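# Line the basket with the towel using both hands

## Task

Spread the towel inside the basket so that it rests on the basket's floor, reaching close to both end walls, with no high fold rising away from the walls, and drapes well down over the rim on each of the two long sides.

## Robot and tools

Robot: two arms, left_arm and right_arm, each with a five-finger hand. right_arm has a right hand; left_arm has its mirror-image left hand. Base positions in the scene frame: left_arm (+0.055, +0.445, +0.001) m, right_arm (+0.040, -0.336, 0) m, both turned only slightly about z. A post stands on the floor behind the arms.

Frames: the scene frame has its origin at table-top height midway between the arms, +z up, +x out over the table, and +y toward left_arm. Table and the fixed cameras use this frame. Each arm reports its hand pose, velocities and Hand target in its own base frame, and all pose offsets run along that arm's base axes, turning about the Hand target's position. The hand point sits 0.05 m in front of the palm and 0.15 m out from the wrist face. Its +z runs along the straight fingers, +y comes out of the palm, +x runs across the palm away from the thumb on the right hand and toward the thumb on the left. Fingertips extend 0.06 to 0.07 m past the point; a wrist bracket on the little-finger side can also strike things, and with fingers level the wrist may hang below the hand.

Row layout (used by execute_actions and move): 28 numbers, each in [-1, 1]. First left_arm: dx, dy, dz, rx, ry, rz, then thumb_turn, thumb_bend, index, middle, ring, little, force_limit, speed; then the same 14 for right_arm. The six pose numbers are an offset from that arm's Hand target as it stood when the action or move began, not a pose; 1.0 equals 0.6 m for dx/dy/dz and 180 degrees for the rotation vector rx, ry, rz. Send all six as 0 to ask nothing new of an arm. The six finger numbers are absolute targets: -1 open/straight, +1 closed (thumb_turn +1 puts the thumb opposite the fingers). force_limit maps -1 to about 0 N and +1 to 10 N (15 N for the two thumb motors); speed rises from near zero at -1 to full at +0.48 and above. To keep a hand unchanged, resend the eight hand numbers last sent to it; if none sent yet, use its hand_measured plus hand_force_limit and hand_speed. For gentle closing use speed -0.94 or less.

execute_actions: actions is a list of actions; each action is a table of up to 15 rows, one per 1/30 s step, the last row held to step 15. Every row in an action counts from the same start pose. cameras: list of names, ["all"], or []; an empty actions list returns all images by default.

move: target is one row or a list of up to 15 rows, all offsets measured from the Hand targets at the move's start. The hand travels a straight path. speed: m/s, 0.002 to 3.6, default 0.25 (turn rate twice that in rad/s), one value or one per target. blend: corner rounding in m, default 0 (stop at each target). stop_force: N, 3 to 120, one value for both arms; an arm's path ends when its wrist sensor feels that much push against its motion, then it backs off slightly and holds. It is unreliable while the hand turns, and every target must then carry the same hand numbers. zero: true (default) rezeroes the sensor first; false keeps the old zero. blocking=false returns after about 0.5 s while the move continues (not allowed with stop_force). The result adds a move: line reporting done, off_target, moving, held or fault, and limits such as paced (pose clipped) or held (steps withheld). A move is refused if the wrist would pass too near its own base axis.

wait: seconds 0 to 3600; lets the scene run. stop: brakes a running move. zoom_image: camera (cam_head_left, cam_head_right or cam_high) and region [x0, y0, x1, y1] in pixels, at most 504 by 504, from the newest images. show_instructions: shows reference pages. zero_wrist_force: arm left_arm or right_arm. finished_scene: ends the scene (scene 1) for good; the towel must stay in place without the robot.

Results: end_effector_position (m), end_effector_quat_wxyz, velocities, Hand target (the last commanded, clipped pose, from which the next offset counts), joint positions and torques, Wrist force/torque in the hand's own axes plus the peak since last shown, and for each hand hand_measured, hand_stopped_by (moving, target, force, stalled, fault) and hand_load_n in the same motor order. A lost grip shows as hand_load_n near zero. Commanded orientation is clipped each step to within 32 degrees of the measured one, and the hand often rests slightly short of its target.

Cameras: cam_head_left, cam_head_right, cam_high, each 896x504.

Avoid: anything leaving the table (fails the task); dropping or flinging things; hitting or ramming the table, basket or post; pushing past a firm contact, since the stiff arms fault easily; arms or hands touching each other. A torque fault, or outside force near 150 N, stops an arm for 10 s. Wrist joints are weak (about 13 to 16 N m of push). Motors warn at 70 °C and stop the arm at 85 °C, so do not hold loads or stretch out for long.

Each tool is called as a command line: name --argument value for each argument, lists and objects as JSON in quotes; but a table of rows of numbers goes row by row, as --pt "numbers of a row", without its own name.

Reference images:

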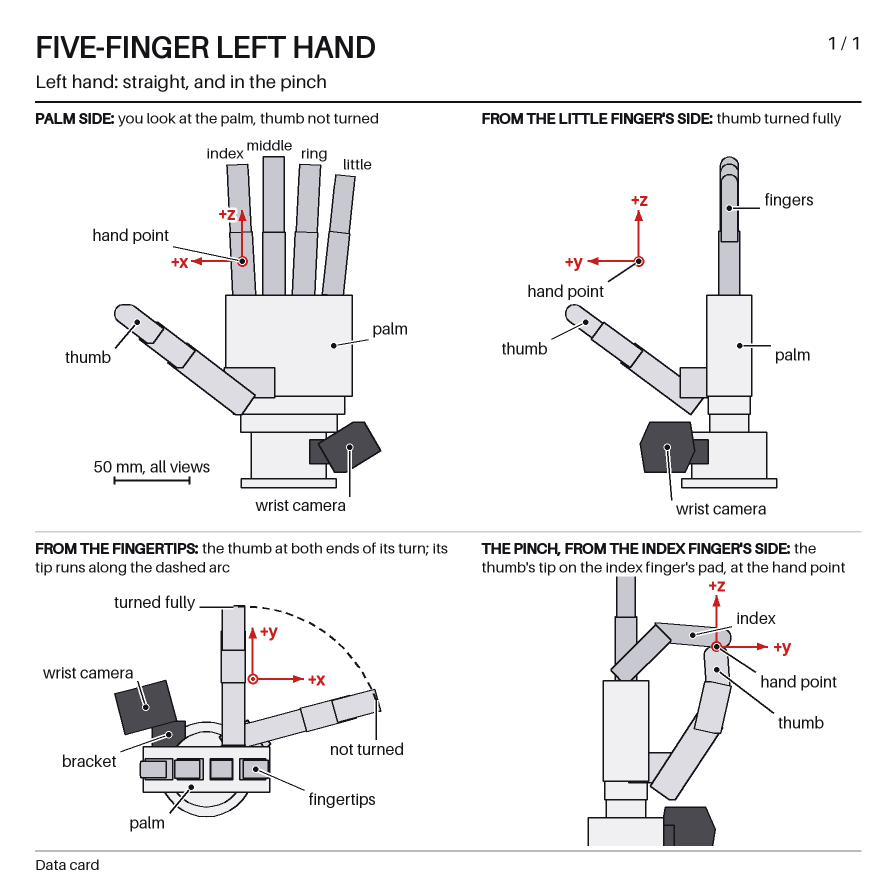

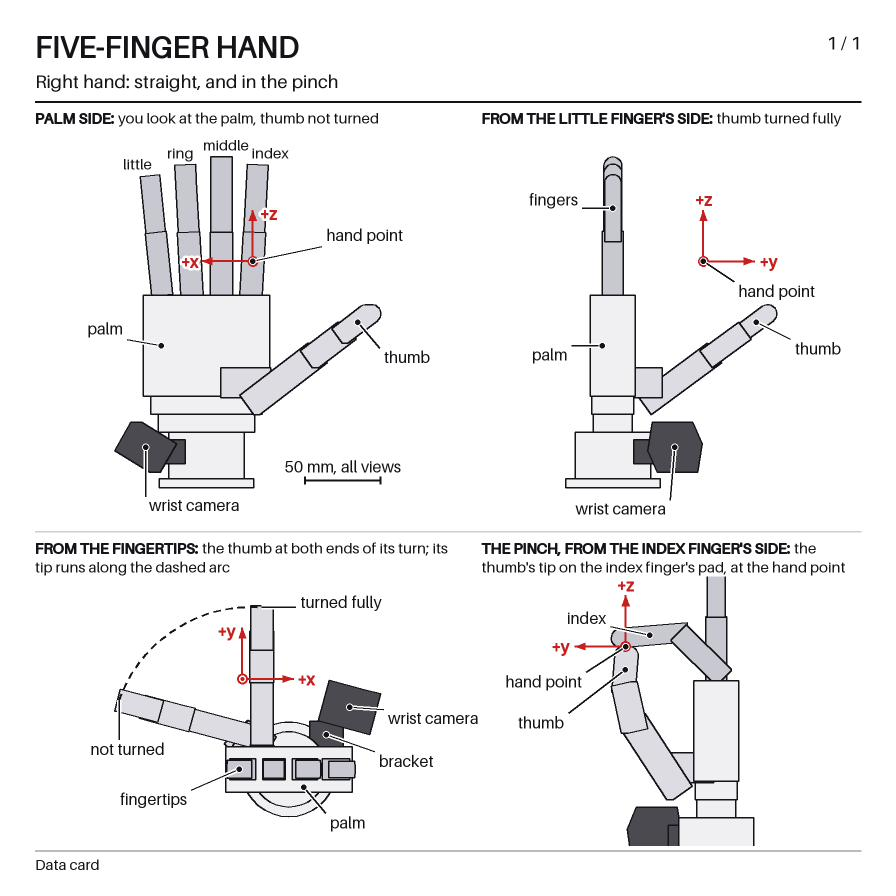

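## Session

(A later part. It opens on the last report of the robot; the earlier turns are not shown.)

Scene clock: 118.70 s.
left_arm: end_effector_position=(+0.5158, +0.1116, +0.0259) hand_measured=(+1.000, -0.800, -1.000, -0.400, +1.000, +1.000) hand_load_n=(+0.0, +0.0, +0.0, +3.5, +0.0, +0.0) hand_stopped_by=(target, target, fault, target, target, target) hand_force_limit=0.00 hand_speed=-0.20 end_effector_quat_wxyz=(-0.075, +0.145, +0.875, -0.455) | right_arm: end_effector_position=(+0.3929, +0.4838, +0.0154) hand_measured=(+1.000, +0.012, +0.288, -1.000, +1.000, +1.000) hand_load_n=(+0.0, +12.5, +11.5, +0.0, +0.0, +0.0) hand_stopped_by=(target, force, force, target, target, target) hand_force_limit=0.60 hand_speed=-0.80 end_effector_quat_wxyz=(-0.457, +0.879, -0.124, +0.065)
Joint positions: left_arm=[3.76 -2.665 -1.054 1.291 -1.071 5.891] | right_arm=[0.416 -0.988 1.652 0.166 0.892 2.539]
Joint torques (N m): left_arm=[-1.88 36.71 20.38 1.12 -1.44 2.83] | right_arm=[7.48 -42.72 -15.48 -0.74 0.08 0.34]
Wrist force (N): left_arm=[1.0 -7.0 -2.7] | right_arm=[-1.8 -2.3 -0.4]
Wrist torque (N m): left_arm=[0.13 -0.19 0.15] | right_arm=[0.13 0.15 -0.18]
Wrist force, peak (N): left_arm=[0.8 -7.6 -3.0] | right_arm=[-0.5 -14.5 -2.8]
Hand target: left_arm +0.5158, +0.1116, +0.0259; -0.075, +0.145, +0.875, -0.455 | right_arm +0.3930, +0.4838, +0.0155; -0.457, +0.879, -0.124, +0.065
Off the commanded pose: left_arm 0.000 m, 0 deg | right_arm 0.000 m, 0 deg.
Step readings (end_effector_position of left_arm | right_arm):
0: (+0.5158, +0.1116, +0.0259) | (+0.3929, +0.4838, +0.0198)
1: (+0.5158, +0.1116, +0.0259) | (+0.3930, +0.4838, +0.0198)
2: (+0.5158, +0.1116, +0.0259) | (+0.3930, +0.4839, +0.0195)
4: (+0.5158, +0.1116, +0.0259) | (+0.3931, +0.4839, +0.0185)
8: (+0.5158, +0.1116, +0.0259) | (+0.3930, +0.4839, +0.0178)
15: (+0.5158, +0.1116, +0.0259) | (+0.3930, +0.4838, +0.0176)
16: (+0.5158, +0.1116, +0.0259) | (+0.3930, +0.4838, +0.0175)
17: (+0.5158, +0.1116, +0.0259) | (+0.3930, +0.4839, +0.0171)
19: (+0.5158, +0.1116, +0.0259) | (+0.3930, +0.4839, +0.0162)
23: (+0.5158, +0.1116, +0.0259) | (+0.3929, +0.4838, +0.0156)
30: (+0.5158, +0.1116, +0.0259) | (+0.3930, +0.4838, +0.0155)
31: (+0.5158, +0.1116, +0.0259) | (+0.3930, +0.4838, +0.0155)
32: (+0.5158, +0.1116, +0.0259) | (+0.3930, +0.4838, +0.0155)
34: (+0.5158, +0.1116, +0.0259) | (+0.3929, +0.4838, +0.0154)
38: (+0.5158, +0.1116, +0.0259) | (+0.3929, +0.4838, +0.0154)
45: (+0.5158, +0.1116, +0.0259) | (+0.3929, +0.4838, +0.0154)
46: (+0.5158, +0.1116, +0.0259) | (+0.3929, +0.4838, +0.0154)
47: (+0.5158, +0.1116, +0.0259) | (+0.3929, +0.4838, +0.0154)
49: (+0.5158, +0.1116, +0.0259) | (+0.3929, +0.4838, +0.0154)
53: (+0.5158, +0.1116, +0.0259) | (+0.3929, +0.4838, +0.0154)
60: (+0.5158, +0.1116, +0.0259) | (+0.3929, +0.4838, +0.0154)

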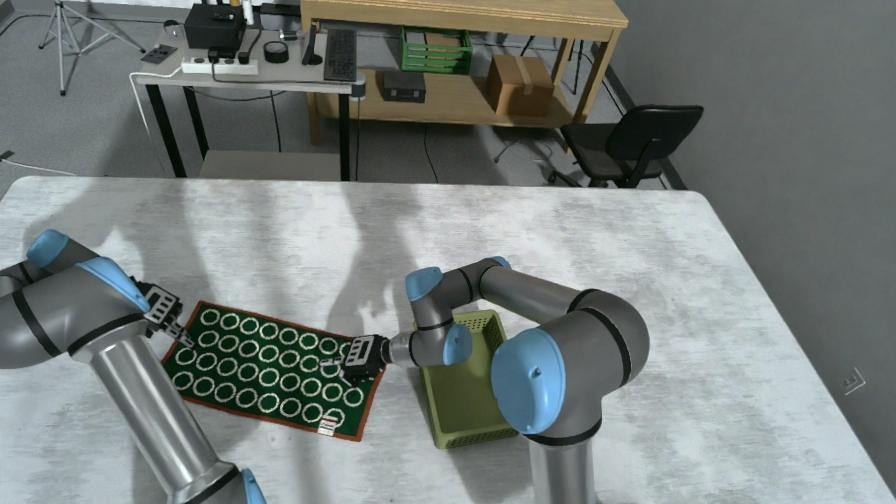

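move --pt "0 0 0 0 0 0 1 -0.8 -0.4 -0.4 1 1 0 -0.2 0 0 0.05 0 0 0 1 -1 -1 -1 1 1 0.6 -0.2" --pt "0 0 0 0 0 0 1 -0.8 -0.4 -0.4 1 1 0 -0.2 0.0069 0.024 0.05 0 0 0 1 -1 -1 -1 1 1 0.6 -0.2" --speed 0.1 --cameras '["all"]'

zoom_image --camera "cam_head_left" --region '[290, 310, 410, 420]'

zoom_image --camera "cam_high" --region '[340, 250, 460, 360]'

Scene clock: 122.27 s.
left_arm: end_effector_position=(+0.5158, +0.1116, +0.0259) hand_measured=(+1.000, -0.800, -1.000, -0.400, +1.000, +1.000) hand_load_n=(+0.0, +0.5, +0.0, +3.5, +0.0, +0.0) hand_stopped_by=(target, target, fault, target, target, target) hand_force_limit=0.00 hand_speed=-0.20 end_effector_quat_wxyz=(-0.075, +0.145, +0.875, -0.455) | right_arm: end_effector_position=(+0.3971, +0.4982, +0.0455) hand_measured=(+1.000, -1.000, -1.000, -1.000, +1.000, +1.000) hand_load_n=(+0.0, +0.0, +0.0, +0.0, +0.0, +0.0) hand_stopped_by=(target, target, target, target, target, target) hand_force_limit=0.60 hand_speed=-0.20 end_effector_quat_wxyz=(-0.457, +0.879, -0.124, +0.065)
Joint positions: left_arm=[3.76 -2.665 -1.054 1.291 -1.071 5.891] | right_arm=[0.44 -1.008 1.588 0.235 0.908 2.562]
Joint torques (N m): left_arm=[-3.19 36.25 19.63 1.13 -1.54 2.59] | right_arm=[14.5 -32.42 -24.56 2.96 0.74 1.32]
Wrist force (N): left_arm=[0.9 -7.3 -3.2] | right_arm=[-1.7 -1.3 0.1]
Wrist torque (N m): left_arm=[0.12 -0.20 0.15] | right_arm=[0.03 0.15 -0.19]
Wrist force, peak (N): left_arm=[0.9 -7.7 -3.2] | right_arm=[-2.1 -2.9 -0.3]
Hand target: left_arm +0.5158, +0.1116, +0.0259; -0.075, +0.145, +0.875, -0.455 | right_arm +0.3971, +0.4982, +0.0455; -0.457, +0.879, -0.124, +0.065
Off the commanded pose: left_arm 0.000 m, 0 deg | right_arm 0.000 m, 0 deg.
move: done

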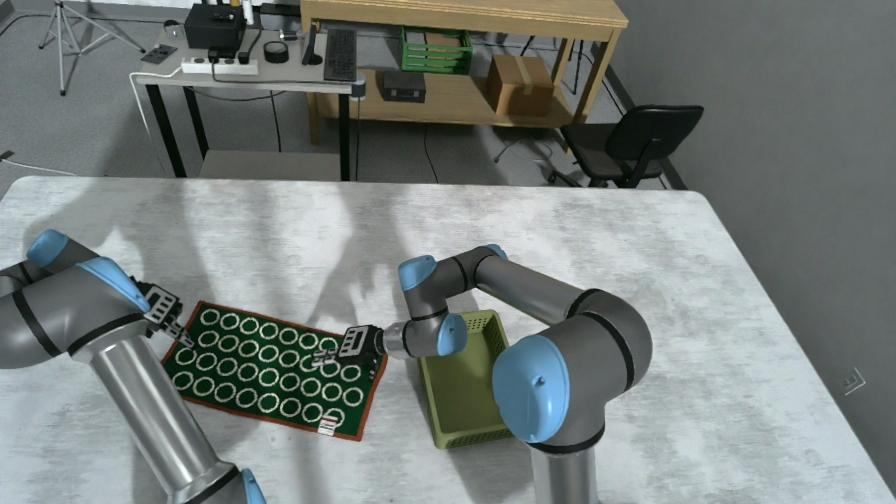

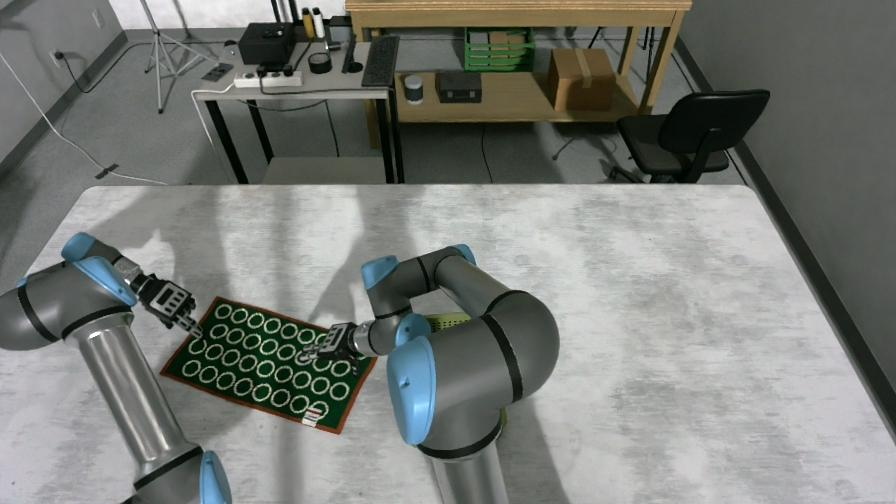

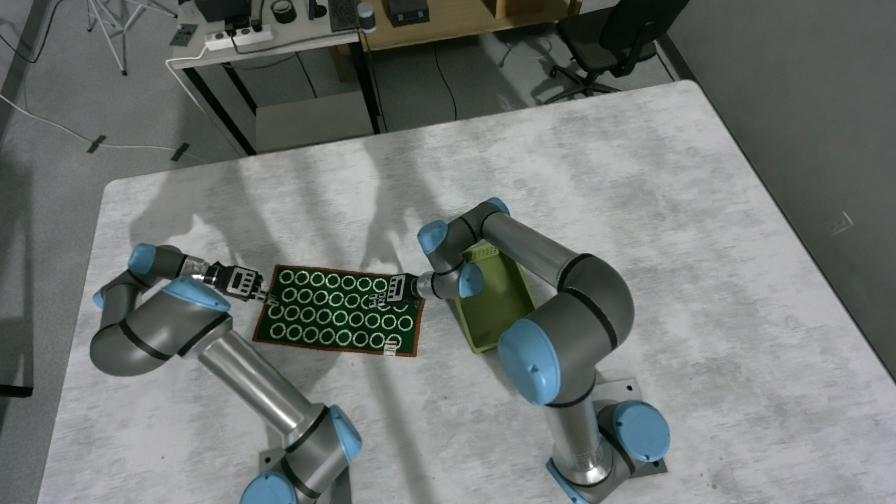

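Scaled by 4.200 from the camera's image (finer frame: 1280x720).

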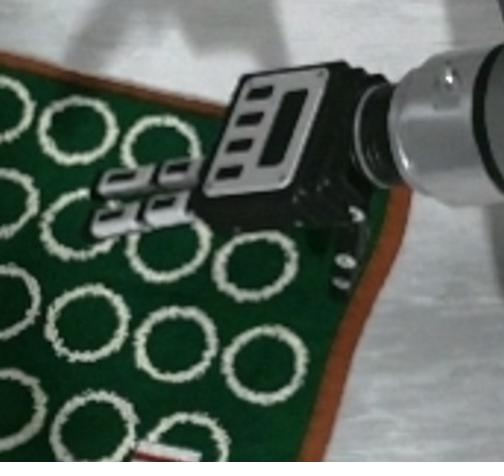

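Scaled by 4.200 from the camera's image (finer frame: 1280x720).

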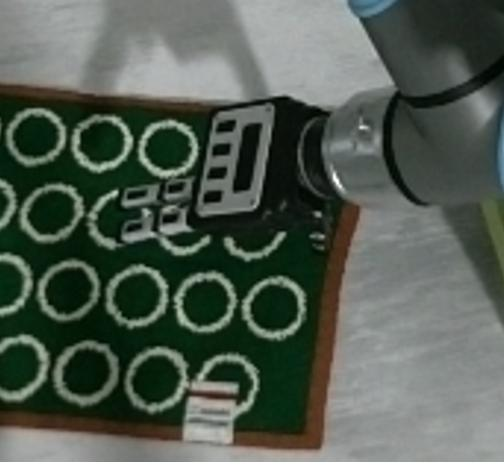

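move --target '[0,0,0,0,0,0,1,-0.8,-0.4,-0.4,1,1,0,-0.2,0,0,-0.045,0,0,0,1,-1,-1,-1,1,1,0.6,-0.2]' --speed 0.015 --stop_force 7 --cameras '[]'

Scene clock: 125.00 s.
left_arm: end_effector_position=(+0.5158, +0.1116, +0.0259) hand_measured=(+1.000, -0.800, -1.000, -0.400, +1.000, +1.000) hand_load_n=(+0.0, +0.0, -0.5, +3.5, +0.0, +0.0) hand_stopped_by=(target, target, fault, target, target, target) hand_force_limit=0.00 hand_speed=-0.20 end_effector_quat_wxyz=(-0.075, +0.145, +0.875, -0.455) | right_arm: end_effector_position=(+0.3971, +0.4982, +0.0252) hand_measured=(+1.000, -1.000, -1.000, -1.000, +1.000, +1.000) hand_load_n=(+0.0, +0.0, +0.5, +0.0, +0.0, +0.0) hand_stopped_by=(target, target, target, target, target, target) hand_force_limit=0.60 hand_speed=-0.20 end_effector_quat_wxyz=(-0.457, +0.879, -0.124, +0.065)
Joint positions: left_arm=[3.76 -2.665 -1.054 1.291 -1.071 5.891] | right_arm=[0.44 -0.981 1.604 0.192 0.908 2.562]
Joint torques (N m): left_arm=[-2.9 36.78 19.34 1.09 -1.54 2.67] | right_arm=[13.03 -44.18 -22.52 2.74 0.67 -0.84]
Wrist force (N): left_arm=[1.1 -7.4 -2.8] | right_arm=[-2.0 -7.0 -3.7]
Wrist torque (N m): left_arm=[0.09 -0.21 0.17] | right_arm=[-0.40 0.20 -0.24]
Wrist force, peak (N): left_arm=[1.1 -7.3 -3.4] | right_arm=[-2.4 -11.3 -6.4]
Hand target: left_arm +0.5158, +0.1116, +0.0259; -0.075, +0.145, +0.875, -0.455 | right_arm +0.3971, +0.4982, +0.0252; -0.457, +0.879, -0.124, +0.065 (not the last commanded pose)
Off the commanded pose: left_arm 0.000 m, 0 deg | right_arm 0.007 m, 0 deg.
move: contact (right_arm)

move --target '[0,0,0,0,0,0,1,-0.8,-0.4,-0.4,1,1,0,-0.2,0.0092,0.032,-0.001,0,0,0,1,-1,-1,-1,1,1,0.6,-0.2]' --speed 0.03 --cameras '["all"]'

zoom_image --camera "cam_head_left" --region '[270, 290, 430, 440]'

zoom_image --camera "cam_high" --region '[340, 250, 460, 360]'

Scene clock: 126.47 s.
left_arm: end_effector_position=(+0.5158, +0.1116, +0.0259) hand_measured=(+1.000, -0.800, -1.000, -0.400, +1.000, +1.000) hand_load_n=(+0.0, +0.0, +0.0, +3.5, +0.0, +0.5) hand_stopped_by=(target, target, fault, target, target, target) hand_force_limit=0.00 hand_speed=-0.20 end_effector_quat_wxyz=(-0.075, +0.145, +0.875, -0.455) | right_arm: end_effector_position=(+0.4026, +0.5174, +0.0246) hand_measured=(+1.000, -1.000, -1.000, -1.000, +1.000, +1.000) hand_load_n=(-0.5, +0.0, +0.0, +0.0, +0.0, +0.0) hand_stopped_by=(target, target, target, target, target, target) hand_force_limit=0.60 hand_speed=-0.20 end_effector_quat_wxyz=(-0.457, +0.879, -0.124, +0.065)
Joint positions: left_arm=[3.76 -2.665 -1.054 1.291 -1.071 5.891] | right_arm=[0.47 -0.95 1.549 0.2 0.929 2.589]
Joint torques (N m): left_arm=[-3.48 36.31 18.13 1.18 -1.4 2.5] | right_arm=[15.11 -32.33 -23.65 2.38 0.87 1.18]
Wrist force (N): left_arm=[1.0 -7.4 -2.9] | right_arm=[-1.4 -3.2 -3.8]
Wrist torque (N m): left_arm=[0.10 -0.20 0.15] | right_arm=[-0.08 0.17 -0.19]
Wrist force, peak (N): left_arm=[0.7 -7.6 -3.2] | right_arm=[-1.9 -6.8 -4.0]
Hand target: left_arm +0.5158, +0.1116, +0.0259; -0.075, +0.145, +0.875, -0.455 | right_arm +0.4026, +0.5174, +0.0246; -0.457, +0.879, -0.124, +0.065
Off the commanded pose: left_arm 0.000 m, 0 deg | right_arm 0.000 m, 0 deg.
move: done

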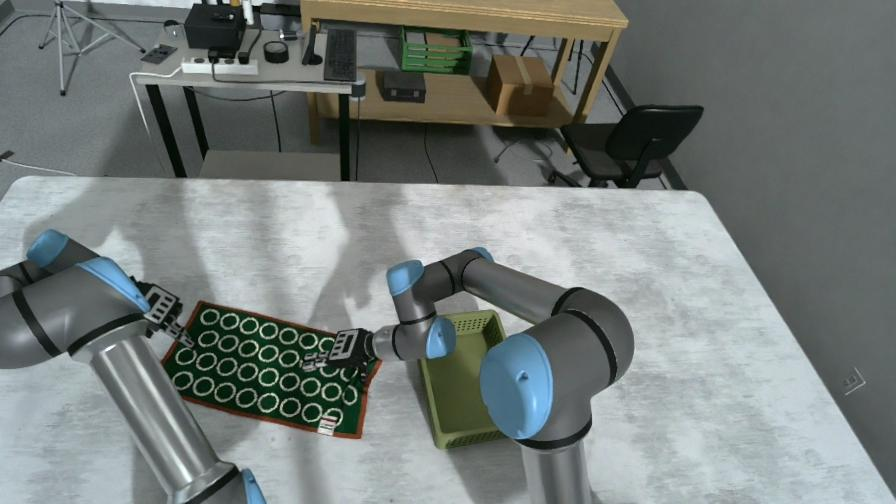

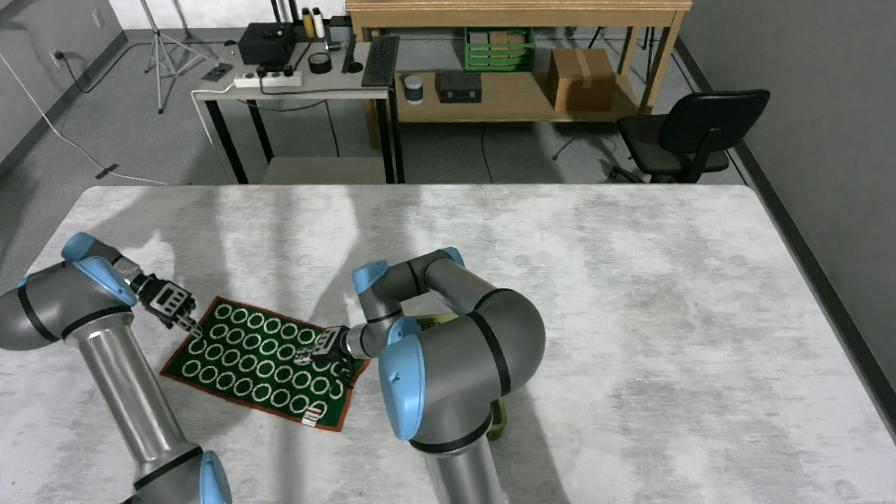

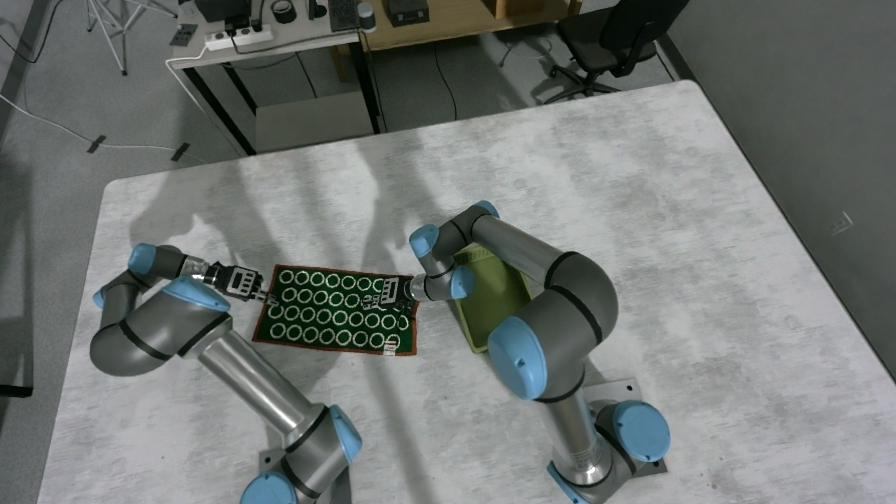

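Scaled by 3.150 from the camera's image (finer frame: 1280x720).

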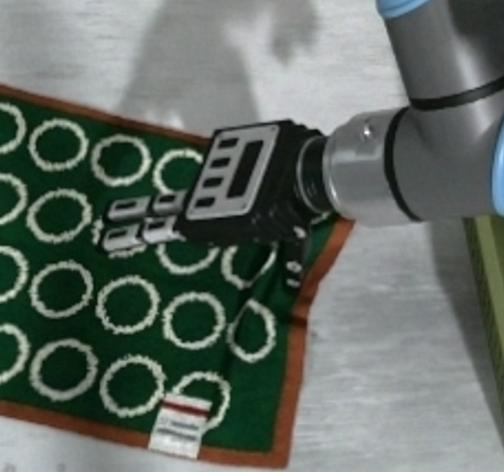

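Scaled by 4.200 from the camera's image (finer frame: 1280x720).

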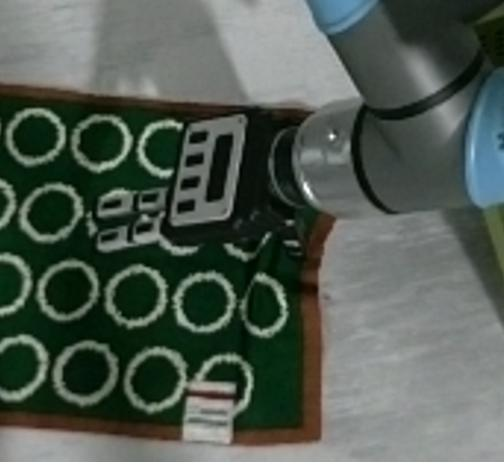

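move --target '[0,0,0,0,0,0,1,-0.8,-0.4,-0.4,1,1,0,-0.2,0.0083,0.0288,-0.0007,0,0,0,1,-1,-0.7,-1,1,1,0.6,-0.2]' --speed 0.03 --cameras '["cam_head_left","cam_high"]'

zoom_image --camera "cam_head_left" --region '[270, 290, 430, 440]'

zoom_image --camera "cam_high" --region '[340, 250, 460, 360]'

Scene clock: 127.77 s.
left_arm: end_effector_position=(+0.5158, +0.1116, +0.0259) hand_measured=(+1.000, -0.800, -1.000, -0.400, +1.000, +1.000) hand_load_n=(+0.0, +0.0, +0.0, +3.5, +0.5, +0.5) hand_stopped_by=(target, target, fault, target, target, target) hand_force_limit=0.00 hand_speed=-0.20 end_effector_quat_wxyz=(-0.075, +0.145, +0.875, -0.455) | right_arm: end_effector_position=(+0.4076, +0.5347, +0.0242) hand_measured=(+1.000, -1.000, -0.700, -1.000, +1.000, +1.000) hand_load_n=(-0.5, +0.5, +0.0, +0.0, +0.0, +0.0) hand_stopped_by=(target, target, target, target, target, target) hand_force_limit=0.60 hand_speed=-0.20 end_effector_quat_wxyz=(-0.457, +0.879, -0.124, +0.065)
Joint positions: left_arm=[3.76 -2.665 -1.054 1.291 -1.071 5.891] | right_arm=[0.496 -0.921 1.497 0.211 0.947 2.612]
Joint torques (N m): left_arm=[-3.11 36.77 18.41 1.08 -1.42 2.48] | right_arm=[15.17 -32.01 -23.32 2 1 1.2]
Wrist force (N): left_arm=[1.1 -7.3 -3.0] | right_arm=[-1.7 -5.0 -6.1]
Wrist torque (N m): left_arm=[0.11 -0.22 0.16] | right_arm=[-0.32 0.24 -0.22]
Wrist force, peak (N): left_arm=[1.2 -7.4 -3.2] | right_arm=[-1.8 -5.3 -6.3]
Hand target: left_arm +0.5158, +0.1116, +0.0259; -0.075, +0.145, +0.875, -0.455 | right_arm +0.4076, +0.5347, +0.0242; -0.457, +0.879, -0.124, +0.065
Off the commanded pose: left_arm 0.000 m, 0 deg | right_arm 0.000 m, 0 deg.
move: done

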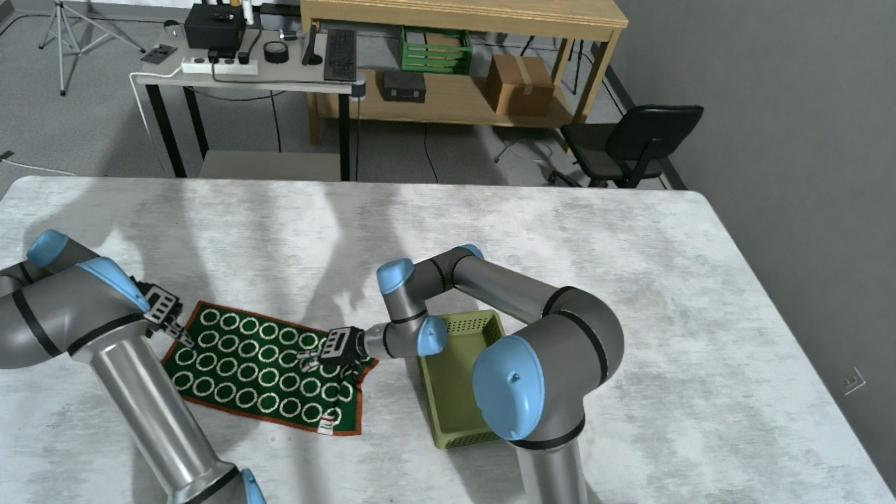

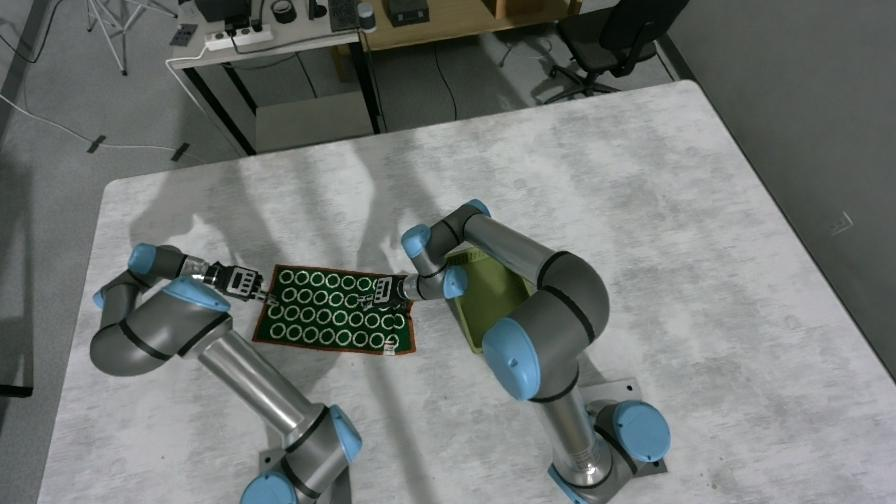

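Scaled by 3.150 from the camera's image (finer frame: 1280x720).

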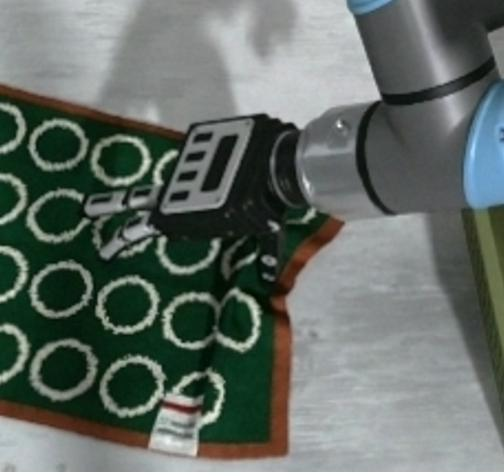

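Scaled by 4.200 from the camera's image (finer frame: 1280x720).

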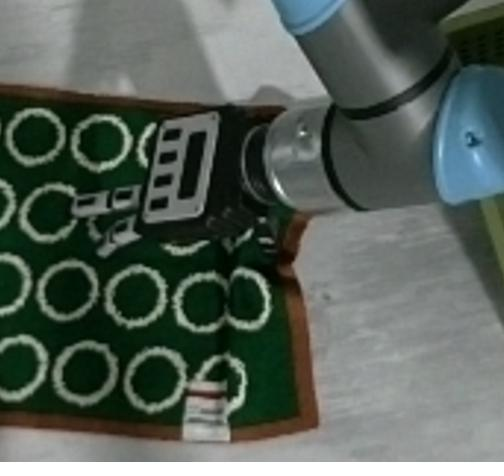

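move --target '[0,0,0,0,0,0,1,-0.8,-0.4,-0.4,1,1,0,-0.2,0.0092,0.032,-0.0003,0,0,0,1,-1,-1,-1,1,1,0.6,-0.2]' --speed 0.03 --cameras '["cam_head_left","cam_high","cam_head_right"]'

zoom_image --camera "cam_head_left" --region '[270, 290, 430, 440]'

zoom_image --camera "cam_high" --region '[340, 250, 460, 360]'

Scene clock: 131.10 s.
left_arm: end_effector_position=(+0.5158, +0.1116, +0.0259) hand_measured=(+1.000, -0.800, -1.000, -0.400, +1.000, +1.000) hand_load_n=(+0.0, +0.0, -0.5, +3.5, +0.0, +0.0) hand_stopped_by=(target, target, fault, target, target, target) hand_force_limit=0.00 hand_speed=-0.20 end_effector_quat_wxyz=(-0.075, +0.145, +0.875, -0.455) | right_arm: end_effector_position=(+0.4131, +0.5539, +0.0240) hand_measured=(+1.000, -1.000, -1.000, -1.000, +1.000, +1.000) hand_load_n=(-1.0, +0.5, +0.0, +0.0, +0.0, +0.0) hand_stopped_by=(target, target, target, target, target, target) hand_force_limit=0.60 hand_speed=-0.20 end_effector_quat_wxyz=(-0.457, +0.879, -0.124, +0.065)
Joint positions: left_arm=[3.76 -2.665 -1.054 1.291 -1.071 5.891] | right_arm=[0.523 -0.889 1.436 0.225 0.966 2.635]
Joint torques (N m): left_arm=[-2.59 36.77 16.35 1.05 -1.34 2.56] | right_arm=[15.43 -32.56 -23.93 1.89 1.23 1.18]
Wrist force (N): left_arm=[1.0 -6.9 -3.0] | right_arm=[-1.9 -6.4 -7.7]
Wrist torque (N m): left_arm=[0.17 -0.20 0.15] | right_arm=[-0.46 0.30 -0.26]
Wrist force, peak (N): left_arm=[1.2 -7.3 -3.5] | right_arm=[-1.9 -6.4 -7.8]
Hand target: left_arm +0.5158, +0.1116, +0.0259; -0.075, +0.145, +0.875, -0.455 | right_arm +0.4131, +0.5539, +0.0240; -0.457, +0.879, -0.124, +0.065
Off the commanded pose: left_arm 0.000 m, 0 deg | right_arm 0.000 m, 0 deg.
move: done

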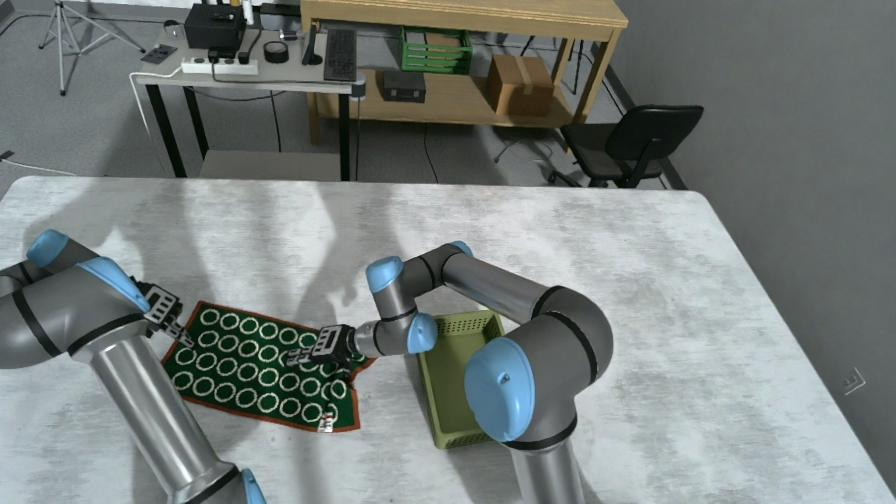

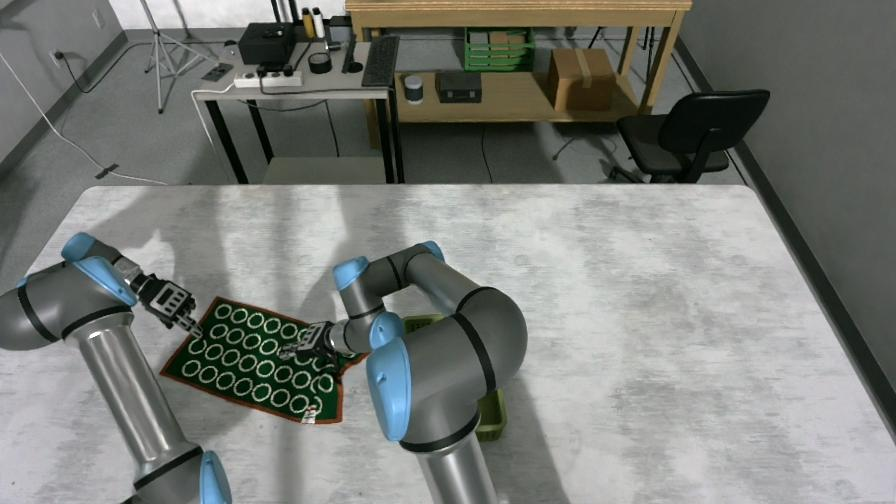

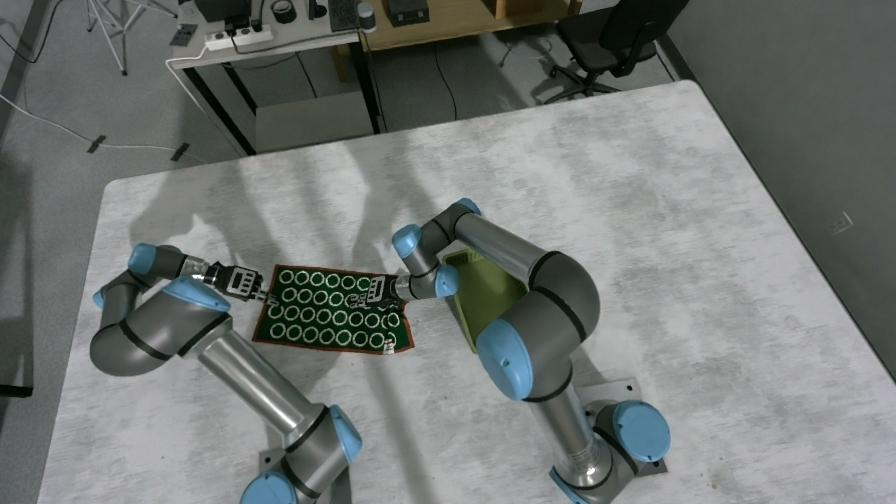

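Scaled by 3.150 from the camera's image (finer frame: 1280x720).

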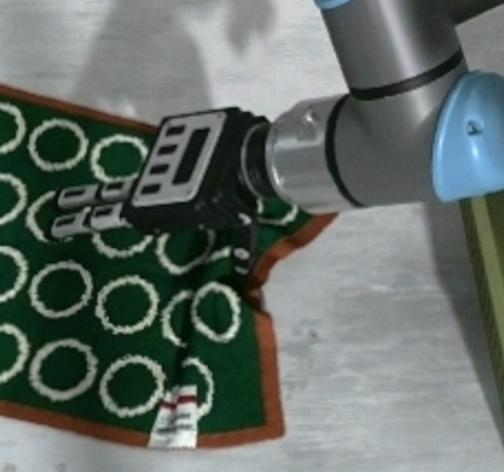

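Scaled by 4.200 from the camera's image (finer frame: 1280x720).

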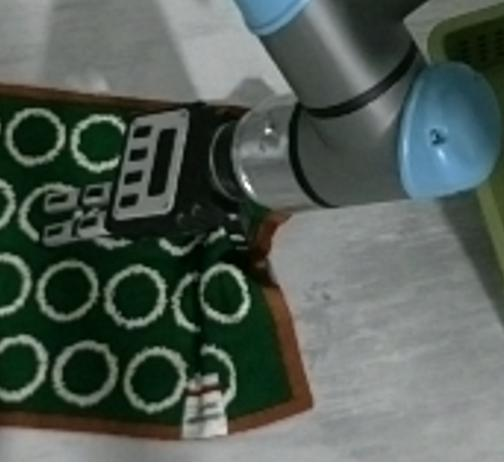

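execute_actions --actions '[[[0,0,0,0,0,0,1,-0.8,-0.4,-0.4,1,1,0,-0.2,0,0,0,0,0,0,1,-1,-0.1,-1,1,1,0.4,-0.5]],[[0,0,0,0,0,0,1,-0.8,-0.4,-0.4,1,1,0,-0.2,0,0,0,0,0,0,1,-1,0.1,-1,1,1,0.4,-0.5]]]' --cameras '["cam_head_left","cam_high","cam_head_right"]'

zoom_image --camera "cam_head_left" --region '[270, 310, 390, 420]'

zoom_image --camera "cam_high" --region '[340, 250, 460, 360]'

Scene clock: 132.77 s.
left_arm: end_effector_position=(+0.5158, +0.1116, +0.0259) hand_measured=(+1.000, -0.800, -1.000, -0.400, +1.000, +1.000) hand_load_n=(+0.0, +0.0, +0.0, +3.5, +0.0, +0.5) hand_stopped_by=(target, target, fault, target, target, target) hand_force_limit=0.00 hand_speed=-0.20 end_effector_quat_wxyz=(-0.075, +0.145, +0.875, -0.455) | right_arm: end_effector_position=(+0.4131, +0.5539, +0.0240) hand_measured=(+1.000, -1.000, +0.100, -1.000, +1.000, +1.000) hand_load_n=(-0.5, +0.0, +0.0, +0.0, +0.0, +0.0) hand_stopped_by=(target, target, target, target, target, target) hand_force_limit=0.40 hand_speed=-0.50 end_effector_quat_wxyz=(-0.457, +0.879, -0.124, +0.065)
Joint positions: left_arm=[3.76 -2.665 -1.054 1.291 -1.071 5.891] | right_arm=[0.523 -0.889 1.436 0.225 0.966 2.635]
Joint torques (N m): left_arm=[-3.39 36.6 17.07 0.88 -1.16 2.58] | right_arm=[15.01 -32.39 -23.18 1.74 0.99 1.03]
Wrist force (N): left_arm=[0.8 -7.2 -2.9] | right_arm=[-1.9 -6.4 -7.9]
Wrist torque (N m): left_arm=[0.11 -0.17 0.15] | right_arm=[-0.43 0.31 -0.25]
Wrist force, peak (N): left_arm=[1.1 -7.4 -3.3] | right_arm=[-2.0 -6.5 -8.2]
Hand target: left_arm +0.5158, +0.1116, +0.0259; -0.075, +0.145, +0.875, -0.455 | right_arm +0.4131, +0.5539, +0.0240; -0.457, +0.879, -0.124, +0.065
Off the commanded pose: left_arm 0.000 m, 0 deg | right_arm 0.000 m, 0 deg.
Step readings (end_effector_position of left_arm | right_arm):
0: (+0.5158, +0.1116, +0.0259) | (+0.4131, +0.5539, +0.0240)
1: (+0.5158, +0.1116, +0.0259) | (+0.4131, +0.5539, +0.0240)
2: (+0.5158, +0.1116, +0.0259) | (+0.4131, +0.5539, +0.0240)
4: (+0.5158, +0.1116, +0.0259) | (+0.4131, +0.5539, +0.0240)
8: (+0.5158, +0.1116, +0.0259) | (+0.4131, +0.5539, +0.0240)
15: (+0.5158, +0.1116, +0.0259) | (+0.4131, +0.5539, +0.0240)
16: (+0.5158, +0.1116, +0.0259) | (+0.4131, +0.5539, +0.0240)
17: (+0.5158, +0.1116, +0.0259) | (+0.4131, +0.5539, +0.0240)
19: (+0.5158, +0.1116, +0.0259) | (+0.4131, +0.5539, +0.0240)
23: (+0.5158, +0.1116, +0.0259) | (+0.4131, +0.5539, +0.0240)
30: (+0.5158, +0.1116, +0.0259) | (+0.4131, +0.5539, +0.0240)

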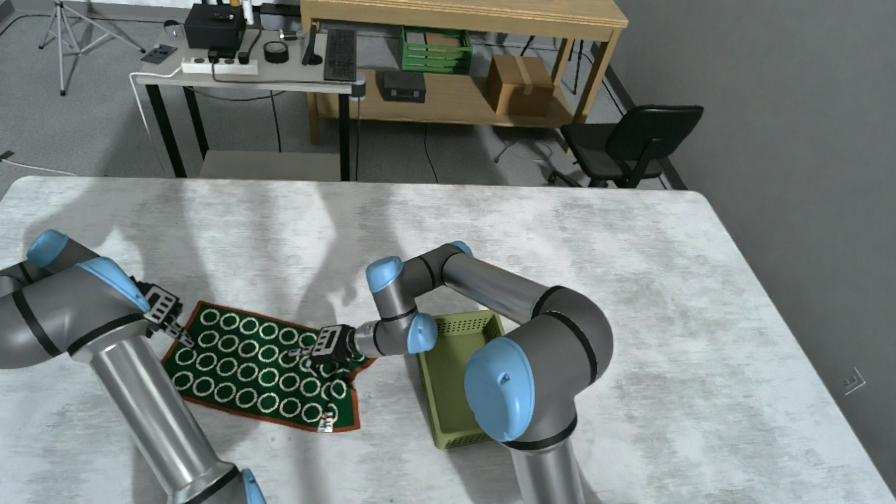

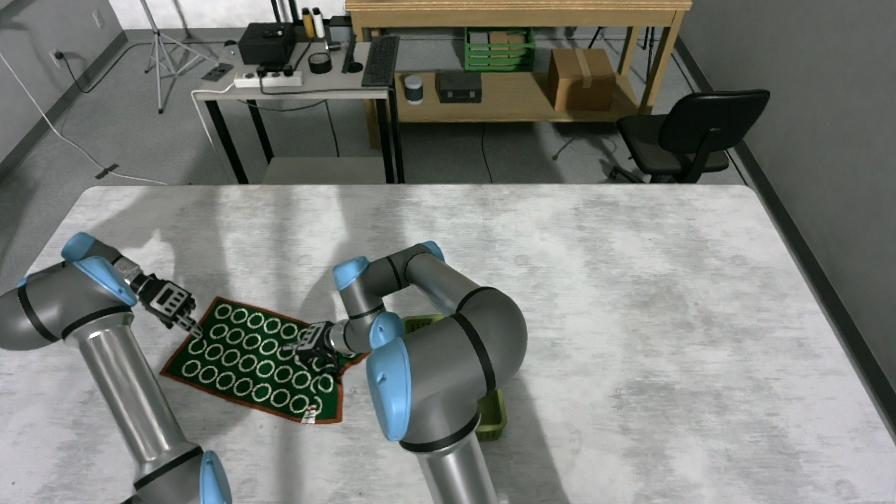

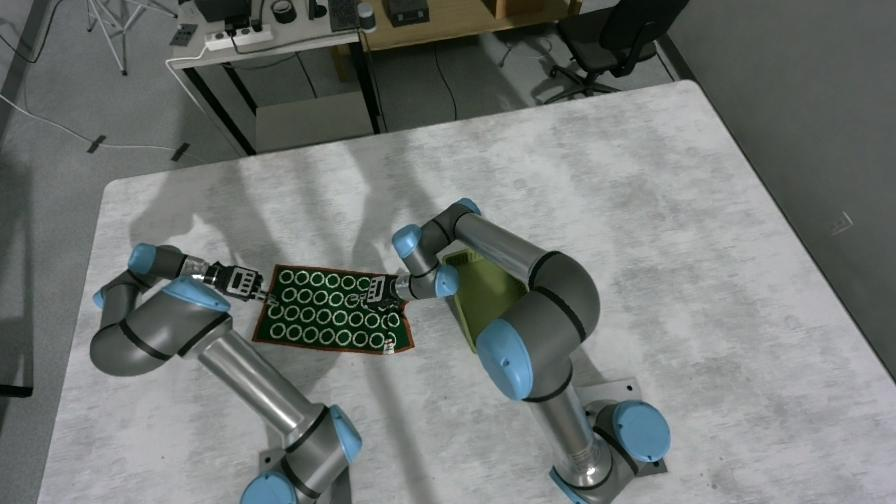

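Scaled by 4.200 from the camera's image (finer frame: 1280x720).

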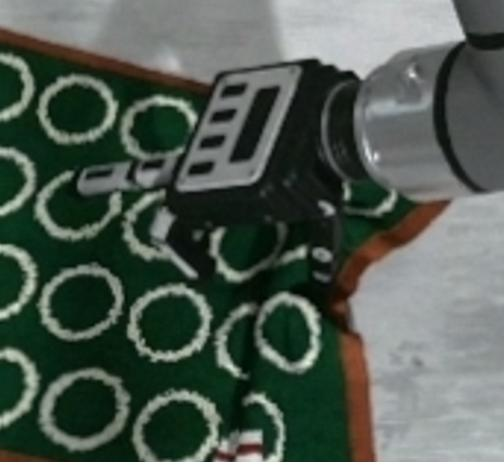

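Scaled by 4.200 from the camera's image (finer frame: 1280x720).

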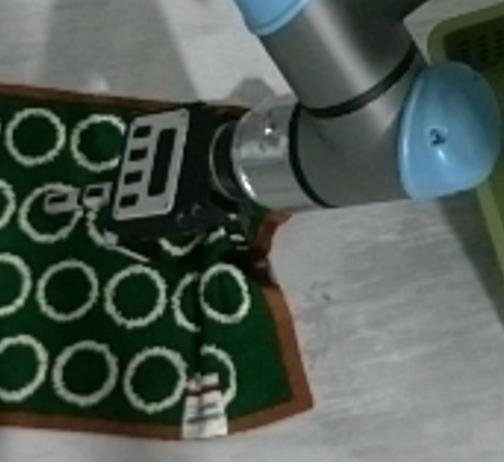

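execute_actions --actions '[[[0,0,0,0,0,0,1,-0.8,-0.4,-0.4,1,1,0,-0.2,0,0,-0.0008,0,0,0,1,-0.7,0.25,-1,1,1,0.6,-0.6]],[[0,0,0,0,0,0,1,-0.8,-0.4,-0.4,1,1,0,-0.2,0,0,-0.0025,0,0,0,1,-0.5,0.3,-1,1,1,0.6,-0.6]]]' --cameras '["cam_head_left","cam_high"]'

zoom_image --camera "cam_head_left" --region '[270, 310, 390, 420]'

zoom_image --camera "cam_high" --region '[340, 250, 460, 360]'

Scene clock: 134.50 s.
left_arm: end_effector_position=(+0.5158, +0.1116, +0.0259) hand_measured=(+1.000, -0.800, -1.000, -0.400, +1.000, +1.000) hand_load_n=(+0.0, +0.0, +0.0, +3.5, +0.0, +0.0) hand_stopped_by=(target, target, fault, target, target, target) hand_force_limit=0.00 hand_speed=-0.20 end_effector_quat_wxyz=(-0.075, +0.145, +0.875, -0.455) | right_arm: end_effector_position=(+0.4131, +0.5539, +0.0220) hand_measured=(+1.000, -0.502, +0.300, -1.000, +1.000, +1.000) hand_load_n=(-0.5, +3.0, +2.0, +0.0, +0.0, +0.0) hand_stopped_by=(target, target, target, target, target, target) hand_force_limit=0.60 hand_speed=-0.60 end_effector_quat_wxyz=(-0.457, +0.879, -0.124, +0.065)
Joint positions: left_arm=[3.76 -2.665 -1.054 1.291 -1.071 5.891] | right_arm=[0.523 -0.886 1.437 0.221 0.966 2.635]
Joint torques (N m): left_arm=[-3.08 36.32 16.77 0.97 -1.27 2.58] | right_arm=[13.05 -37.82 -7.56 -1.44 0.56 0.78]
Wrist force (N): left_arm=[1.0 -7.3 -3.0] | right_arm=[-1.4 -1.3 -0.2]
Wrist torque (N m): left_arm=[0.12 -0.20 0.16] | right_arm=[0.03 0.10 -0.15]
Wrist force, peak (N): left_arm=[0.9 -7.4 -3.2] | right_arm=[-2.3 -8.0 -10.2]
Hand target: left_arm +0.5158, +0.1116, +0.0259; -0.075, +0.145, +0.875, -0.455 | right_arm +0.4131, +0.5539, +0.0220; -0.457, +0.879, -0.124, +0.065
Off the commanded pose: left_arm 0.000 m, 0 deg | right_arm 0.000 m, 0 deg.
Step readings (end_effector_position of left_arm | right_arm):
0: (+0.5158, +0.1116, +0.0259) | (+0.4131, +0.5539, +0.0240)
1: (+0.5158, +0.1116, +0.0259) | (+0.4131, +0.5539, +0.0240)
2: (+0.5158, +0.1116, +0.0259) | (+0.4131, +0.5539, +0.0239)
4: (+0.5158, +0.1116, +0.0259) | (+0.4132, +0.5539, +0.0238)
8: (+0.5158, +0.1116, +0.0259) | (+0.4132, +0.5540, +0.0236)
15: (+0.5158, +0.1116, +0.0259) | (+0.4131, +0.5539, +0.0235)
16: (+0.5158, +0.1116, +0.0259) | (+0.4131, +0.5539, +0.0235)
17: (+0.5158, +0.1116, +0.0259) | (+0.4131, +0.5539, +0.0232)
19: (+0.5158, +0.1116, +0.0259) | (+0.4131, +0.5539, +0.0225)
23: (+0.5158, +0.1116, +0.0259) | (+0.4131, +0.5539, +0.0221)
30: (+0.5158, +0.1116, +0.0259) | (+0.4131, +0.5539, +0.0220)

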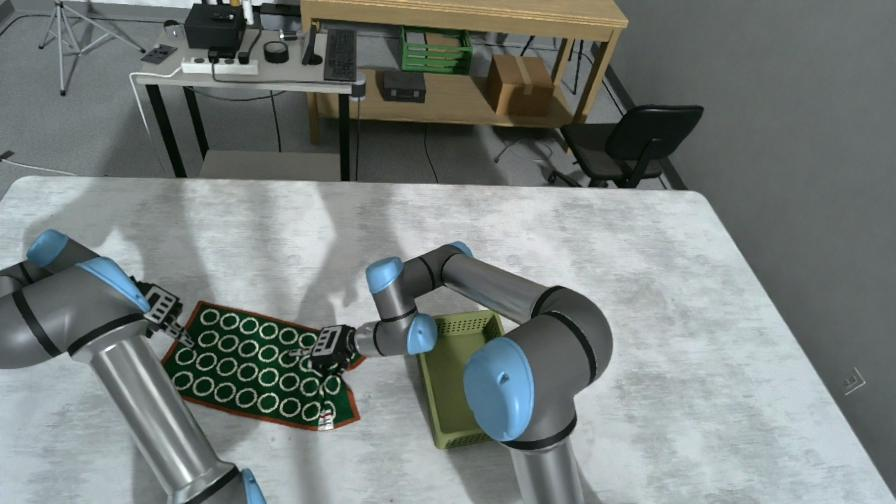

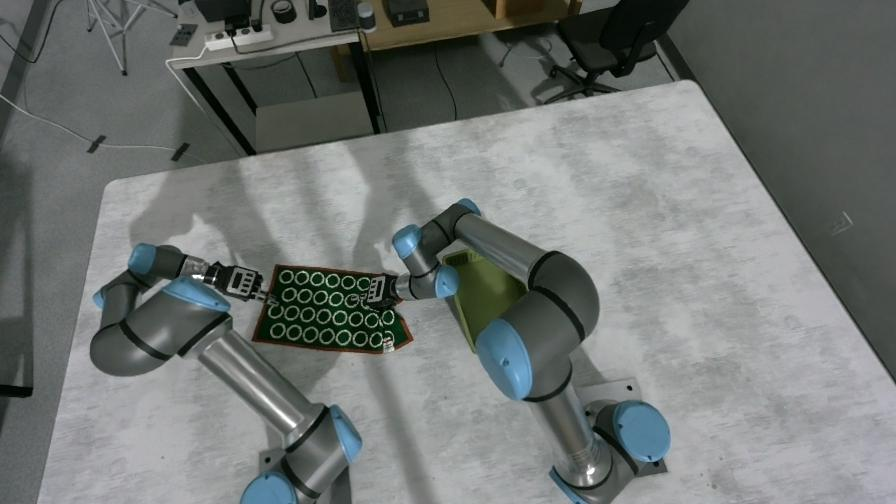

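Scaled by 4.200 from the camera's image (finer frame: 1280x720).

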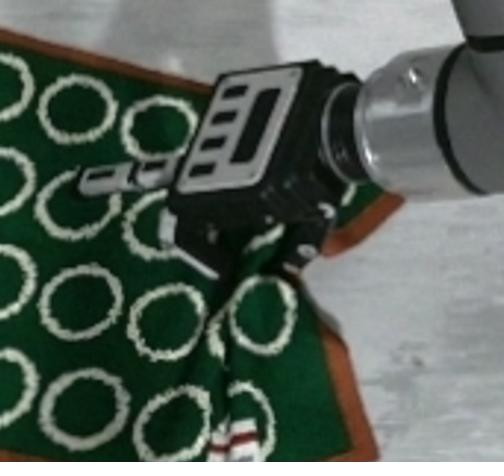

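Scaled by 4.200 from the camera's image (finer frame: 1280x720).

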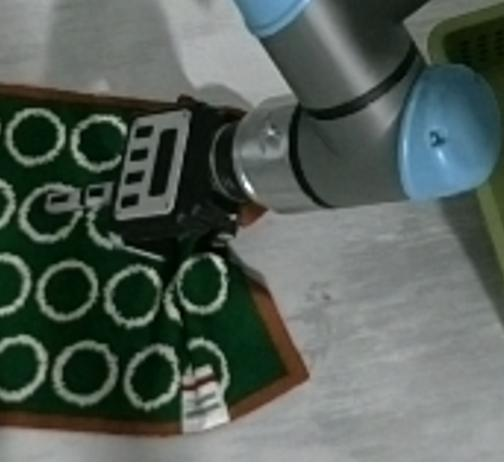

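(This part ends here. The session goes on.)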